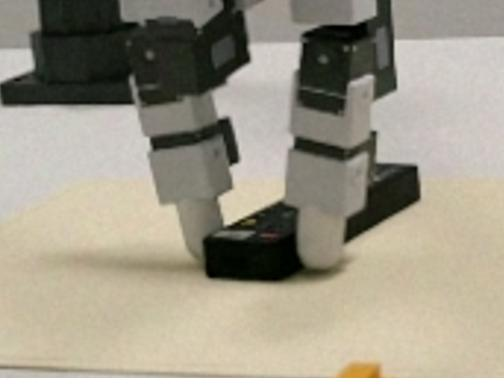

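execute_actions:
  actions:
    - [[0,0,0,0,0,0,-0.754,0,-0.576,-0.696,-0.714,-0.678,-0.226,-0.168,-0.754,0,-0.576,-0.696,-0.754,0,-0.576,-0.696,0.4,-0.6,0.0,-0.01,-0.07,0,0,0,-0.754,0.28,-0.576,-0.696,-0.714,-0.678,-0.226,-0.168,0.39,0,0.65,0.174,-0.754,-0.28,-0.576,-0.696,0.4,-0.9]]
    - [[0,0,0,0,0,0,-0.754,0,-0.576,-0.696,-0.714,-0.678,-0.226,-0.168,-0.754,0,-0.576,-0.696,-0.754,0,-0.576,-0.696,0.4,-0.6,0.0,-0.02,-0.07,0,0,0,-0.754,0.28,-0.576,-0.696,-0.714,-0.678,-0.226,-0.168,0.39,0,0.65,0.174,-0.754,-0.28,-0.576,-0.696,0.4,-0.9]]
    - [[0,0,0,0,0,0,-0.754,0,-0.576,-0.696,-0.714,-0.678,-0.226,-0.168,-0.754,0,-0.576,-0.696,-0.754,0,-0.576,-0.696,0.4,-0.6,0.04,-0.0433,-0.06,0,0,0,-0.754,0.28,-0.576,-0.696,-0.714,-0.678,-0.226,-0.168,0.39,0,0.65,0.174,-0.754,-0.28,-0.576,-0.696,0.4,-0.9]]
    - [[0,0,0,0,0,0,-0.754,0,-0.576,-0.696,-0.714,-0.678,-0.226,-0.168,-0.754,0,-0.576,-0.696,-0.754,0,-0.576,-0.696,0.4,-0.6,0.04,-0.0433,-0.06,0,0,0,-0.754,0.28,-0.576,-0.696,-0.714,-0.678,-0.226,-0.168,0.39,0,0.65,0.174,-0.754,-0.28,-0.576,-0.696,0.4,-0.9]]
    - [[0,0,0,0,0,0,-0.754,0,-0.576,-0.696,-0.714,-0.678,-0.226,-0.168,-0.754,0,-0.576,-0.696,-0.754,0,-0.576,-0.696,0.4,-0.6,0.04,-0.0433,-0.068,0,0,0,-0.754,0.28,-0.576,-0.696,-0.714,-0.678,-0.226,-0.168,0.39,0,0.65,0.174,-0.754,-0.28,-0.576,-0.696,0.4,-0.9]]
  cameras: ["cam_low"]

Scene clock: 152.87 s.
left_arm: end_effector_position=(+0.2876, +0.3042, +0.2599) hand_goal=(-0.754, +0.000, -0.576, -0.696, -0.714, -0.678, -0.226, -0.168, -0.754, +0.000, -0.576, -0.696, -0.754, +0.000, -0.576, -0.696) hand_measured=(-0.750, +0.000, -0.574, -0.696, -0.712, -0.678, -0.224, -0.168, -0.748, +0.000, -0.574, -0.696, -0.750, +0.000, -0.574, -0.696) hand_current_ma=(+13, +0, +4, +0, +8, +2, +9, +1, +16, +0, +5, +0, +15, +1, +4, +0) hand_state=(goal, goal, goal, goal, goal, goal, goal, goal, goal, goal, goal, goal, goal, goal, goal, goal) hand_current_limit=0.40 hand_speed=-0.60 end_effector_quat_wxyz=(-0.331, +0.897, +0.268, +0.116) | right_arm: end_effector_position=(+0.3888, +0.3556, +0.2895) hand_goal=(-0.754, +0.280, -0.576, -0.696, -0.714, -0.678, -0.226, -0.168, +0.390, +0.000, +0.650, +0.174, -0.754, -0.280, -0.576, -0.696) hand_measured=(-0.754, +0.166, -0.574, -0.694, -0.712, -0.678, -0.222, -0.168, +0.380, +0.000, +0.648, +0.172, -0.752, -0.172, -0.576, -0.696) hand_current_ma=(+0, -356, +1, +2, +1, +1, +10, +1, -23, +0, -3, -2, +2, +328, +0, +0) hand_state=(goal, blocked, goal, goal, goal, goal, goal, goal, goal, goal, goal, goal, goal, blocked, goal, goal) hand_current_limit=0.40 hand_speed=-0.90 end_effector_quat_wxyz=(+0.002, +0.746, +0.666, -0.011)
Joint positions: left_arm=[0.83 1.06 1.046 -0.965 -0.434 1.954] | right_arm=[0.902 1.651 1.743 -1.686 -0.001 1.016]
Joint torques (N m): left_arm=[-0.73 -7.3 11.69 1.87 -0.23 0.08] | right_arm=[-1.61 -15.15 11.77 -0.54 0.36 0.11]
Heat: left arm: hottest elbow 37 °C; right arm: hottest elbow 46 °C.
Hand target: left_arm +0.2917, +0.3022, +0.2614; -0.332, +0.898, +0.262, +0.119 | right_arm +0.3991, +0.3598, +0.3202; -0.001, +0.755, +0.656, +0.000
Off the commanded pose: left_arm 0.005 m, 1 deg | right_arm 0.033 m, 2 deg.
joint sent to its limit (right arm) — joint 4 (wrist pitch), lower limit. The joint targets still meet the commanded pose.
Step readings (end_effector_position of left_arm | right_arm):
0: (+0.2876, +0.3042, +0.2599) | (+0.4842, +0.2769, +0.1337)
1: (+0.2876, +0.3042, +0.2599) | (+0.4836, +0.2764, +0.1335)
2: (+0.2876, +0.3042, +0.2599) | (+0.4806, +0.2740, +0.1333)
4: (+0.2876, +0.3042, +0.2599) | (+0.4724, +0.2673, +0.1324)
8: (+0.2876, +0.3042, +0.2599) | (+0.4681, +0.2638, +0.1326)
15: (+0.2876, +0.3042, +0.2599) | (+0.4678, +0.2635, +0.1328)
16: (+0.2876, +0.3042, +0.2599) | (+0.4675, +0.2644, +0.1352)
17: (+0.2876, +0.3042, +0.2599) | (+0.4635, +0.2640, +0.1366)
19: (+0.2876, +0.3042, +0.2599) | (+0.4561, +0.2596, +0.1451)
23: (+0.2876, +0.3042, +0.2599) | (+0.4504, +0.2602, +0.1664)
30: (+0.2876, +0.3042, +0.2599) | (+0.4540, +0.2669, +0.1790)
31: (+0.2876, +0.3042, +0.2599) | (+0.4522, +0.2691, +0.1810)
32: (+0.2876, +0.3042, +0.2599) | (+0.4475, +0.2714, +0.1849)
34: (+0.2876, +0.3042, +0.2599) | (+0.4399, +0.2741, +0.1938)
38: (+0.2876, +0.3042, +0.2599) | (+0.4349, +0.2926, +0.2101)
45: (+0.2876, +0.3042, +0.2599) | (+0.4303, +0.3000, +0.2133)
46: (+0.2876, +0.3042, +0.2599) | (+0.4284, +0.3016, +0.2158)
47: (+0.2876, +0.3042, +0.2599) | (+0.4254, +0.3020, +0.2194)
49: (+0.2876, +0.3042, +0.2599) | (+0.4190, +0.3046, +0.2296)
53: (+0.2876, +0.3042, +0.2599) | (+0.4151, +0.3214, +0.2484)
60: (+0.2876, +0.3042, +0.2599) | (+0.4103, +0.3279, +0.2528)
61: (+0.2876, +0.3042, +0.2599) | (+0.4077, +0.3288, +0.2555)
62: (+0.2876, +0.3042, +0.2599) | (+0.4039, +0.3290, +0.2593)
64: (+0.2876, +0.3042, +0.2599) | (+0.4000, +0.3321, +0.2697)
68: (+0.2876, +0.3042, +0.2599) | (+0.3954, +0.3505, +0.2867)
75: (+0.2876, +0.3042, +0.2599) | (+0.3888, +0.3556, +0.2895)
Images, in order (width x height): cam_low 672x504.

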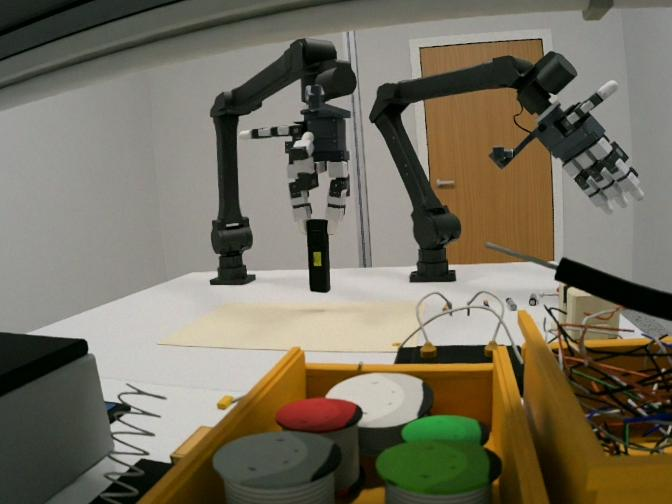

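execute_actions:
  actions:
    - [[0,0,0,0,0,0,-0.754,0,-0.576,-0.696,-0.714,-0.678,-0.226,-0.168,-0.754,0,-0.576,-0.696,-0.754,0,-0.576,-0.696,0.4,-0.6,0.0795,-0.0013,0,0,0,-0.1944,-0.754,0.28,-0.576,-0.696,0.286,-0.678,-0.226,-0.168,0.39,0,0.65,0.174,-0.754,-0.28,-0.576,-0.696,0.4,-0.8]]
    - [[0,0,0,0,0,0,-0.754,0,-0.576,-0.696,-0.714,-0.678,-0.226,-0.168,-0.754,0,-0.576,-0.696,-0.754,0,-0.576,-0.696,0.4,-0.6,0.0795,-0.0013,0,0,0,-0.1944,-0.754,0.28,-0.576,-0.696,0.286,-0.678,-0.226,-0.168,0.39,0,0.65,0.174,-0.754,-0.28,-0.576,-0.696,0.4,-0.8]]
    - [[0,0,0,0,0,0,-0.754,0,-0.576,-0.696,-0.714,-0.678,-0.226,-0.168,-0.754,0,-0.576,-0.696,-0.754,0,-0.576,-0.696,0.4,-0.6,0.0795,-0.0013,0,0,0,-0.1944,-0.754,0.28,-0.576,-0.696,0.286,-0.678,-0.226,-0.168,0.39,0,0.65,0.174,-0.754,-0.28,-0.576,-0.696,0.4,-0.8]]
    - [[0,0,0,0,0,0,-0.754,0,-0.576,-0.696,-0.714,-0.678,-0.226,-0.168,-0.754,0,-0.576,-0.696,-0.754,0,-0.576,-0.696,0.4,-0.6,0.0795,-0.0013,0,0,0,-0.1944,-0.754,0.28,-0.576,-0.696,0.286,-0.678,-0.226,-0.168,0.39,0,0.65,0.174,-0.754,-0.28,-0.576,-0.696,0.4,-0.8]]
    - [[0,0,0,0,0,0,-0.754,0,-0.576,-0.696,-0.714,-0.678,-0.226,-0.168,-0.754,0,-0.576,-0.696,-0.754,0,-0.576,-0.696,0.4,-0.6,0.0795,-0.0013,0,0,0,-0.1944,-0.754,0.28,-0.576,-0.696,0.286,-0.678,-0.226,-0.168,0.39,0,0.65,0.174,-0.754,-0.28,-0.576,-0.696,0.4,-0.8]]
  cameras: ["cam_low"]

zoom_image:
  camera: "cam_low"
  region: [220, 200, 380, 350]

Scene clock: 175.97 s.
left_arm: end_effector_position=(+0.2876, +0.3042, +0.2599) hand_goal=(-0.754, +0.000, -0.576, -0.696, -0.714, -0.678, -0.226, -0.168, -0.754, +0.000, -0.576, -0.696, -0.754, +0.000, -0.576, -0.696) hand_measured=(-0.750, +0.000, -0.574, -0.696, -0.712, -0.678, -0.224, -0.168, -0.748, +0.000, -0.574, -0.696, -0.750, +0.000, -0.574, -0.696) hand_current_ma=(+13, +0, +4, +0, +8, +2, +9, +1, +16, +0, +5, +0, +15, +1, +4, +0) hand_state=(goal, goal, goal, goal, goal, goal, goal, goal, goal, goal, goal, goal, goal, goal, goal, goal) hand_current_limit=0.40 hand_speed=-0.60 end_effector_quat_wxyz=(-0.331, +0.897, +0.268, +0.116) | right_arm: end_effector_position=(+0.2472, +0.4208, +0.2969) hand_goal=(-0.754, +0.280, -0.576, -0.696, +0.286, -0.678, -0.226, -0.168, +0.390, +0.000, +0.650, +0.174, -0.754, -0.280, -0.576, -0.696) hand_measured=(-0.756, +0.166, -0.578, -0.696, +0.284, -0.678, -0.222, -0.168, +0.380, +0.000, +0.648, +0.172, -0.748, -0.172, -0.574, -0.696) hand_current_ma=(-2, -356, -1, +1, -2, +1, +10, +1, -23, -1, -3, -2, +10, +328, +3, +0) hand_state=(goal, blocked, goal, goal, goal, goal, goal, goal, goal, goal, goal, goal, goal, blocked, goal, goal) hand_current_limit=0.40 hand_speed=-0.80 end_effector_quat_wxyz=(-0.003, -0.615, +0.788, +0.001)
Joint positions: left_arm=[0.83 1.06 1.046 -0.965 -0.434 1.954] | right_arm=[0.862 1.651 1.76 -1.686 -0.004 -2.035]
Joint torques (N m): left_arm=[-0.73 -7.3 11.71 1.88 -0.23 0.08] | right_arm=[-0.85 -13.51 12.48 -0.5 -0.37 -0.16]
Motor temperatures (°C): left_arm=[23 27 37 22 24 22] | right_arm=[23 30 49 23 24 23]
Heat: left arm: hottest elbow 37 °C; right arm: hottest elbow 49 °C.
Hand target: left_arm +0.2917, +0.3022, +0.2614; -0.332, +0.898, +0.262, +0.119 | right_arm +0.2580, +0.4319, +0.3203; +0.000, -0.622, +0.783, +0.001
Off the commanded pose: left_arm 0.005 m, 1 deg | right_arm 0.028 m, 1 deg.
joint sent to its limit (right arm) — joint 4 (wrist pitch), lower limit. The joint targets are off in orientation, not in position.
Step readings (end_effector_position of left_arm | right_arm):
0: (+0.2876, +0.3042, +0.2599) | (+0.3888, +0.3554, +0.2895)
1: (+0.2876, +0.3042, +0.2599) | (+0.3906, +0.3589, +0.2900)
2: (+0.2876, +0.3042, +0.2599) | (+0.3931, +0.3669, +0.2910)
4: (+0.2876, +0.3042, +0.2599) | (+0.3956, +0.3786, +0.2910)
8: (+0.2876, +0.3042, +0.2599) | (+0.3956, +0.3936, +0.2897)
15: (+0.2876, +0.3042, +0.2599) | (+0.3961, +0.4018, +0.2889)
16: (+0.2876, +0.3042, +0.2599) | (+0.3956, +0.4058, +0.2896)
17: (+0.2876, +0.3042, +0.2599) | (+0.3937, +0.4136, +0.2904)
19: (+0.2876, +0.3042, +0.2599) | (+0.3886, +0.4255, +0.2907)
23: (+0.2876, +0.3042, +0.2599) | (+0.3809, +0.4378, +0.2899)
30: (+0.2876, +0.3042, +0.2599) | (+0.3757, +0.4442, +0.2896)
31: (+0.2876, +0.3042, +0.2599) | (+0.3730, +0.4466, +0.2903)
32: (+0.2876, +0.3042, +0.2599) | (+0.3682, +0.4504, +0.2904)
34: (+0.2876, +0.3042, +0.2599) | (+0.3575, +0.4567, +0.2905)
38: (+0.2876, +0.3042, +0.2599) | (+0.3428, +0.4624, +0.2908)
45: (+0.2876, +0.3042, +0.2599) | (+0.3331, +0.4643, +0.2911)
46: (+0.2876, +0.3042, +0.2599) | (+0.3289, +0.4645, +0.2910)
47: (+0.2876, +0.3042, +0.2599) | (+0.3219, +0.4638, +0.2904)
49: (+0.2876, +0.3042, +0.2599) | (+0.3092, +0.4622, +0.2900)
53: (+0.2876, +0.3042, +0.2599) | (+0.2935, +0.4587, +0.2911)
60: (+0.2876, +0.3042, +0.2599) | (+0.2838, +0.4558, +0.2919)
61: (+0.2876, +0.3042, +0.2599) | (+0.2797, +0.4530, +0.2918)
62: (+0.2876, +0.3042, +0.2599) | (+0.2742, +0.4472, +0.2910)
64: (+0.2876, +0.3042, +0.2599) | (+0.2645, +0.4373, +0.2906)
68: (+0.2876, +0.3042, +0.2599) | (+0.2532, +0.4284, +0.2939)
75: (+0.2876, +0.3042, +0.2599) | (+0.2484, +0.4230, +0.2974)
Images, in order (width x height): cam_low 672x504.

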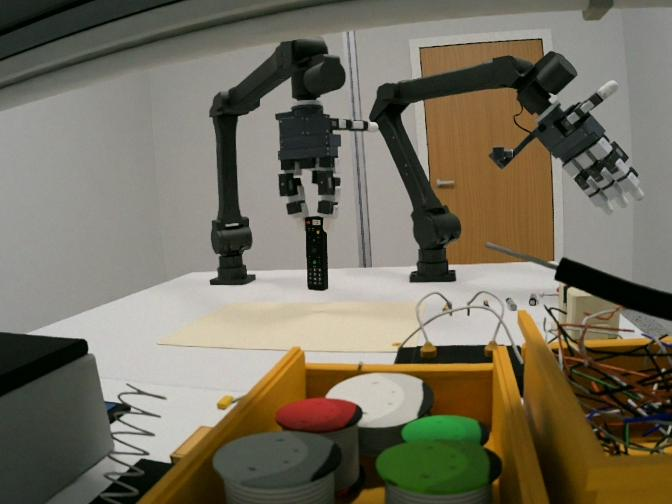

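Scaled by 3.150 from the camera's 672x504 image, which has a finer 960x720 frame.

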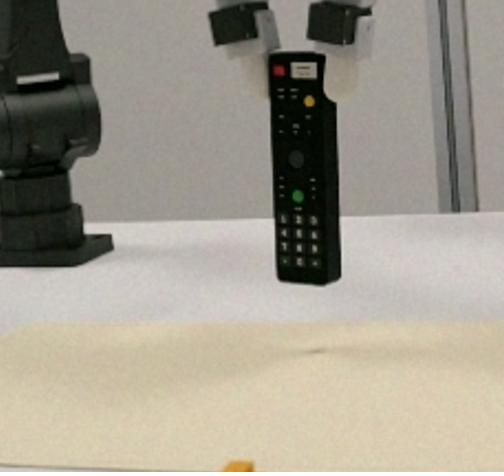

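execute_actions:
  actions:
    - [[0,0,0,0,0,0,-0.754,0,-0.576,-0.696,-0.714,-0.678,-0.226,-0.168,-0.754,0,-0.576,-0.696,-0.754,0,-0.576,-0.696,0.4,-0.6,0,0,0.066,0,0,0,-0.754,0.28,-0.576,-0.696,0.286,-0.678,-0.226,-0.168,0.39,0,0.65,0.174,-0.754,-0.28,-0.576,-0.696,0.4,-0.8]]
    - [[0,0,0,0,0,0,-0.754,0,-0.576,-0.696,-0.714,-0.678,-0.226,-0.168,-0.754,0,-0.576,-0.696,-0.754,0,-0.576,-0.696,0.4,-0.6,0,-0.02,0.045,0,0,0,-0.754,0.28,-0.576,-0.696,0.286,-0.678,-0.226,-0.168,0.39,0,0.65,0.174,-0.754,-0.28,-0.576,-0.696,0.4,-0.8]]
    - [[0,0,0,0,0,0,-0.754,0,-0.576,-0.696,-0.714,-0.678,-0.226,-0.168,-0.754,0,-0.576,-0.696,-0.754,0,-0.576,-0.696,0.4,-0.6,0,-0.05,0.013,0,0,0,-0.754,0.28,-0.576,-0.696,0.286,-0.678,-0.226,-0.168,0.39,0,0.65,0.174,-0.754,-0.28,-0.576,-0.696,0.4,-0.8]]
    - [[0,0,0,0,0,0,-0.754,0,-0.576,-0.696,-0.714,-0.678,-0.226,-0.168,-0.754,0,-0.576,-0.696,-0.754,0,-0.576,-0.696,0.4,-0.6,0,-0.05,0.03,0,0,0,-0.754,0.28,-0.576,-0.696,0.286,-0.678,-0.226,-0.168,0.39,0,0.65,0.174,-0.754,-0.28,-0.576,-0.696,0.4,-0.8]]
    - [[0,0,0,0,0,0,-0.754,0,-0.576,-0.696,-0.714,-0.678,-0.226,-0.168,-0.754,0,-0.576,-0.696,-0.754,0,-0.576,-0.696,0.4,-0.6,0,-0.042,0.042,0,0,0,-0.754,0.28,-0.576,-0.696,0.286,-0.678,-0.226,-0.168,0.39,0,0.65,0.174,-0.754,-0.28,-0.576,-0.696,0.4,-0.8]]
    - [[0,0,0,0,0,0,-0.754,0,-0.576,-0.696,-0.714,-0.678,-0.226,-0.168,-0.754,0,-0.576,-0.696,-0.754,0,-0.576,-0.696,0.4,-0.6,0,-0.015,0.06,0,0,0,-0.754,0.28,-0.576,-0.696,0.286,-0.678,-0.226,-0.168,0.39,0,0.65,0.174,-0.754,-0.28,-0.576,-0.696,0.4,-0.8]]
    - [[0,0,0,0,0,0,-0.754,0,-0.576,-0.696,-0.714,-0.678,-0.226,-0.168,-0.754,0,-0.576,-0.696,-0.754,0,-0.576,-0.696,0.4,-0.6,0,-0.01,0.035,0,0,0,-0.754,0.28,-0.576,-0.696,0.286,-0.678,-0.226,-0.168,0.39,0,0.65,0.174,-0.754,-0.28,-0.576,-0.696,0.4,-0.8]]
    - [[0,0,0,0,0,0,-0.754,0,-0.576,-0.696,-0.714,-0.678,-0.226,-0.168,-0.754,0,-0.576,-0.696,-0.754,0,-0.576,-0.696,0.4,-0.6,0,0,0.022,0,0,0,-0.754,0.28,-0.576,-0.696,0.286,-0.678,-0.226,-0.168,0.39,0,0.65,0.174,-0.754,-0.28,-0.576,-0.696,0.4,-0.8]]
  cameras: ["cam_low"]

zoom_image:
  camera: "cam_low"
  region: [220, 220, 380, 370]

Scene clock: 201.67 s.
left_arm: end_effector_position=(+0.2876, +0.3042, +0.2599) hand_goal=(-0.754, +0.000, -0.576, -0.696, -0.714, -0.678, -0.226, -0.168, -0.754, +0.000, -0.576, -0.696, -0.754, +0.000, -0.576, -0.696) hand_measured=(-0.750, +0.000, -0.574, -0.696, -0.712, -0.678, -0.224, -0.168, -0.748, +0.000, -0.574, -0.696, -0.750, +0.000, -0.574, -0.696) hand_current_ma=(+13, +0, +4, +0, +8, +2, +9, +1, +16, +0, +5, +0, +15, +1, +4, +0) hand_state=(goal, goal, goal, goal, goal, goal, goal, goal, goal, goal, goal, goal, goal, goal, goal, goal) hand_current_limit=0.40 hand_speed=-0.60 end_effector_quat_wxyz=(-0.331, +0.897, +0.268, +0.116) | right_arm: end_effector_position=(+0.3636, +0.4089, +0.1380) hand_goal=(-0.754, +0.280, -0.576, -0.696, +0.286, -0.678, -0.226, -0.168, +0.390, +0.000, +0.650, +0.174, -0.754, -0.280, -0.576, -0.696) hand_measured=(-0.756, +0.168, -0.576, -0.698, +0.286, -0.678, -0.222, -0.168, +0.380, +0.000, +0.648, +0.172, -0.752, -0.172, -0.576, -0.696) hand_current_ma=(-2, -347, +0, -1, -1, +1, +10, +1, -22, -1, -3, -2, +1, +328, +1, +0) hand_state=(goal, blocked, goal, goal, goal, goal, goal, goal, goal, goal, goal, goal, goal, blocked, goal, goal) hand_current_limit=0.40 hand_speed=-0.80 end_effector_quat_wxyz=(+0.000, -0.571, +0.821, -0.020)
Joint positions: left_arm=[0.83 1.06 1.046 -0.965 -0.434 1.954] | right_arm=[0.702 1.853 1.625 -1.347 0.041 -2.084]
Joint torques (N m): left_arm=[-0.73 -7.36 11.7 1.87 -0.22 0.08] | right_arm=[-1.38 -16.97 7.01 -0.17 -0.06 -0.1]
Heat: left arm: hottest elbow 37 °C; right arm: hottest elbow 53 °C.
Hand target: left_arm +0.2917, +0.3022, +0.2614; -0.332, +0.898, +0.262, +0.119 | right_arm +0.3673, +0.4068, +0.1326; +0.000, -0.622, +0.783, +0.001
Off the commanded pose: left_arm 0.005 m, 1 deg | right_arm 0.007 m, 8 deg.
joint sent to its limit (right arm) — joint 6 (wrist roll), lower limit. The joint targets are off in orientation, not in position.
Step readings (end_effector_position of left_arm | right_arm):
0: (+0.2876, +0.3042, +0.2599) | (+0.2472, +0.4208, +0.2969)
1: (+0.2876, +0.3042, +0.2599) | (+0.2477, +0.4211, +0.2959)
2: (+0.2876, +0.3042, +0.2599) | (+0.2486, +0.4214, +0.2948)
4: (+0.2876, +0.3042, +0.2599) | (+0.2514, +0.4247, +0.2912)
8: (+0.2876, +0.3042, +0.2599) | (+0.2546, +0.4286, +0.2816)
15: (+0.2876, +0.3042, +0.2599) | (+0.2555, +0.4297, +0.2771)
16: (+0.2876, +0.3042, +0.2599) | (+0.2563, +0.4297, +0.2749)
17: (+0.2876, +0.3042, +0.2599) | (+0.2589, +0.4297, +0.2718)
19: (+0.2876, +0.3042, +0.2599) | (+0.2639, +0.4307, +0.2643)
23: (+0.2876, +0.3042, +0.2599) | (+0.2646, +0.4307, +0.2534)
30: (+0.2876, +0.3042, +0.2599) | (+0.2646, +0.4303, +0.2523)
31: (+0.2876, +0.3042, +0.2599) | (+0.2668, +0.4291, +0.2516)
32: (+0.2876, +0.3042, +0.2599) | (+0.2696, +0.4274, +0.2513)
34: (+0.2876, +0.3042, +0.2599) | (+0.2755, +0.4244, +0.2501)
38: (+0.2876, +0.3042, +0.2599) | (+0.2887, +0.4195, +0.2483)
45: (+0.2876, +0.3042, +0.2599) | (+0.2940, +0.4167, +0.2476)
46: (+0.2876, +0.3042, +0.2599) | (+0.2956, +0.4157, +0.2464)
47: (+0.2876, +0.3042, +0.2599) | (+0.2991, +0.4142, +0.2455)
49: (+0.2876, +0.3042, +0.2599) | (+0.3053, +0.4133, +0.2435)
53: (+0.2876, +0.3042, +0.2599) | (+0.3171, +0.4123, +0.2375)
60: (+0.2876, +0.3042, +0.2599) | (+0.3269, +0.4068, +0.2285)
61: (+0.2876, +0.3042, +0.2599) | (+0.3278, +0.4059, +0.2269)
62: (+0.2876, +0.3042, +0.2599) | (+0.3315, +0.4046, +0.2250)
64: (+0.2876, +0.3042, +0.2599) | (+0.3377, +0.4049, +0.2190)
68: (+0.2876, +0.3042, +0.2599) | (+0.3431, +0.4076, +0.2039)
75: (+0.2876, +0.3042, +0.2599) | (+0.3480, +0.4060, +0.1947)
76: (+0.2876, +0.3042, +0.2599) | (+0.3485, +0.4060, +0.1932)
77: (+0.2876, +0.3042, +0.2599) | (+0.3507, +0.4067, +0.1899)
79: (+0.2876, +0.3042, +0.2599) | (+0.3559, +0.4102, +0.1834)
83: (+0.2876, +0.3042, +0.2599) | (+0.3587, +0.4112, +0.1719)
90: (+0.2876, +0.3042, +0.2599) | (+0.3581, +0.4091, +0.1692)
91: (+0.2876, +0.3042, +0.2599) | (+0.3587, +0.4093, +0.1676)
92: (+0.2876, +0.3042, +0.2599) | (+0.3601, +0.4096, +0.1654)
94: (+0.2876, +0.3042, +0.2599) | (+0.3622, +0.4097, +0.1603)
98: (+0.2876, +0.3042, +0.2599) | (+0.3625, +0.4096, +0.1520)
105: (+0.2876, +0.3042, +0.2599) | (+0.3629, +0.4089, +0.1498)
106: (+0.2876, +0.3042, +0.2599) | (+0.3631, +0.4090, +0.1487)
107: (+0.2876, +0.3042, +0.2599) | (+0.3635, +0.4093, +0.1470)
109: (+0.2876, +0.3042, +0.2599) | (+0.3642, +0.4099, +0.1436)
113: (+0.2876, +0.3042, +0.2599) | (+0.3632, +0.4088, +0.1383)
120: (+0.2876, +0.3042, +0.2599) | (+0.3636, +0.4089, +0.1380)
Images, in order (width x height): cam_low 672x504.

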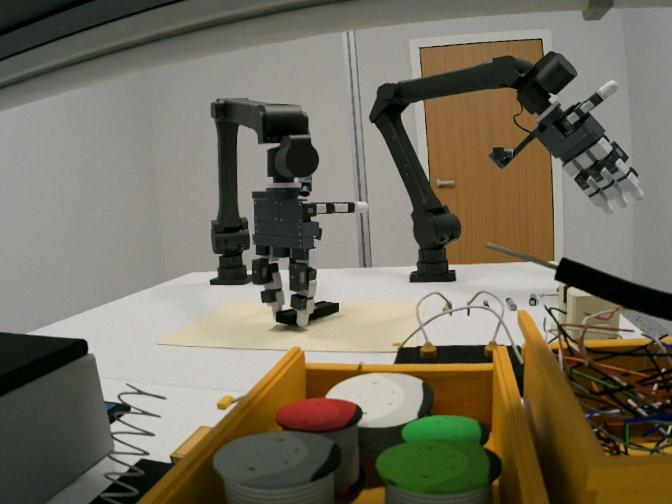

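Scaled by 3.150 from the camera's 672x504 image, which has a finer 960x720 frame.

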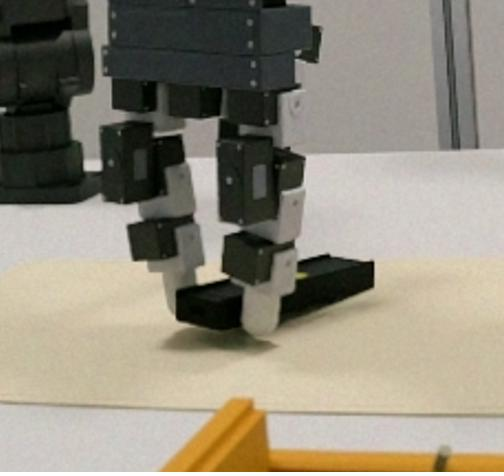

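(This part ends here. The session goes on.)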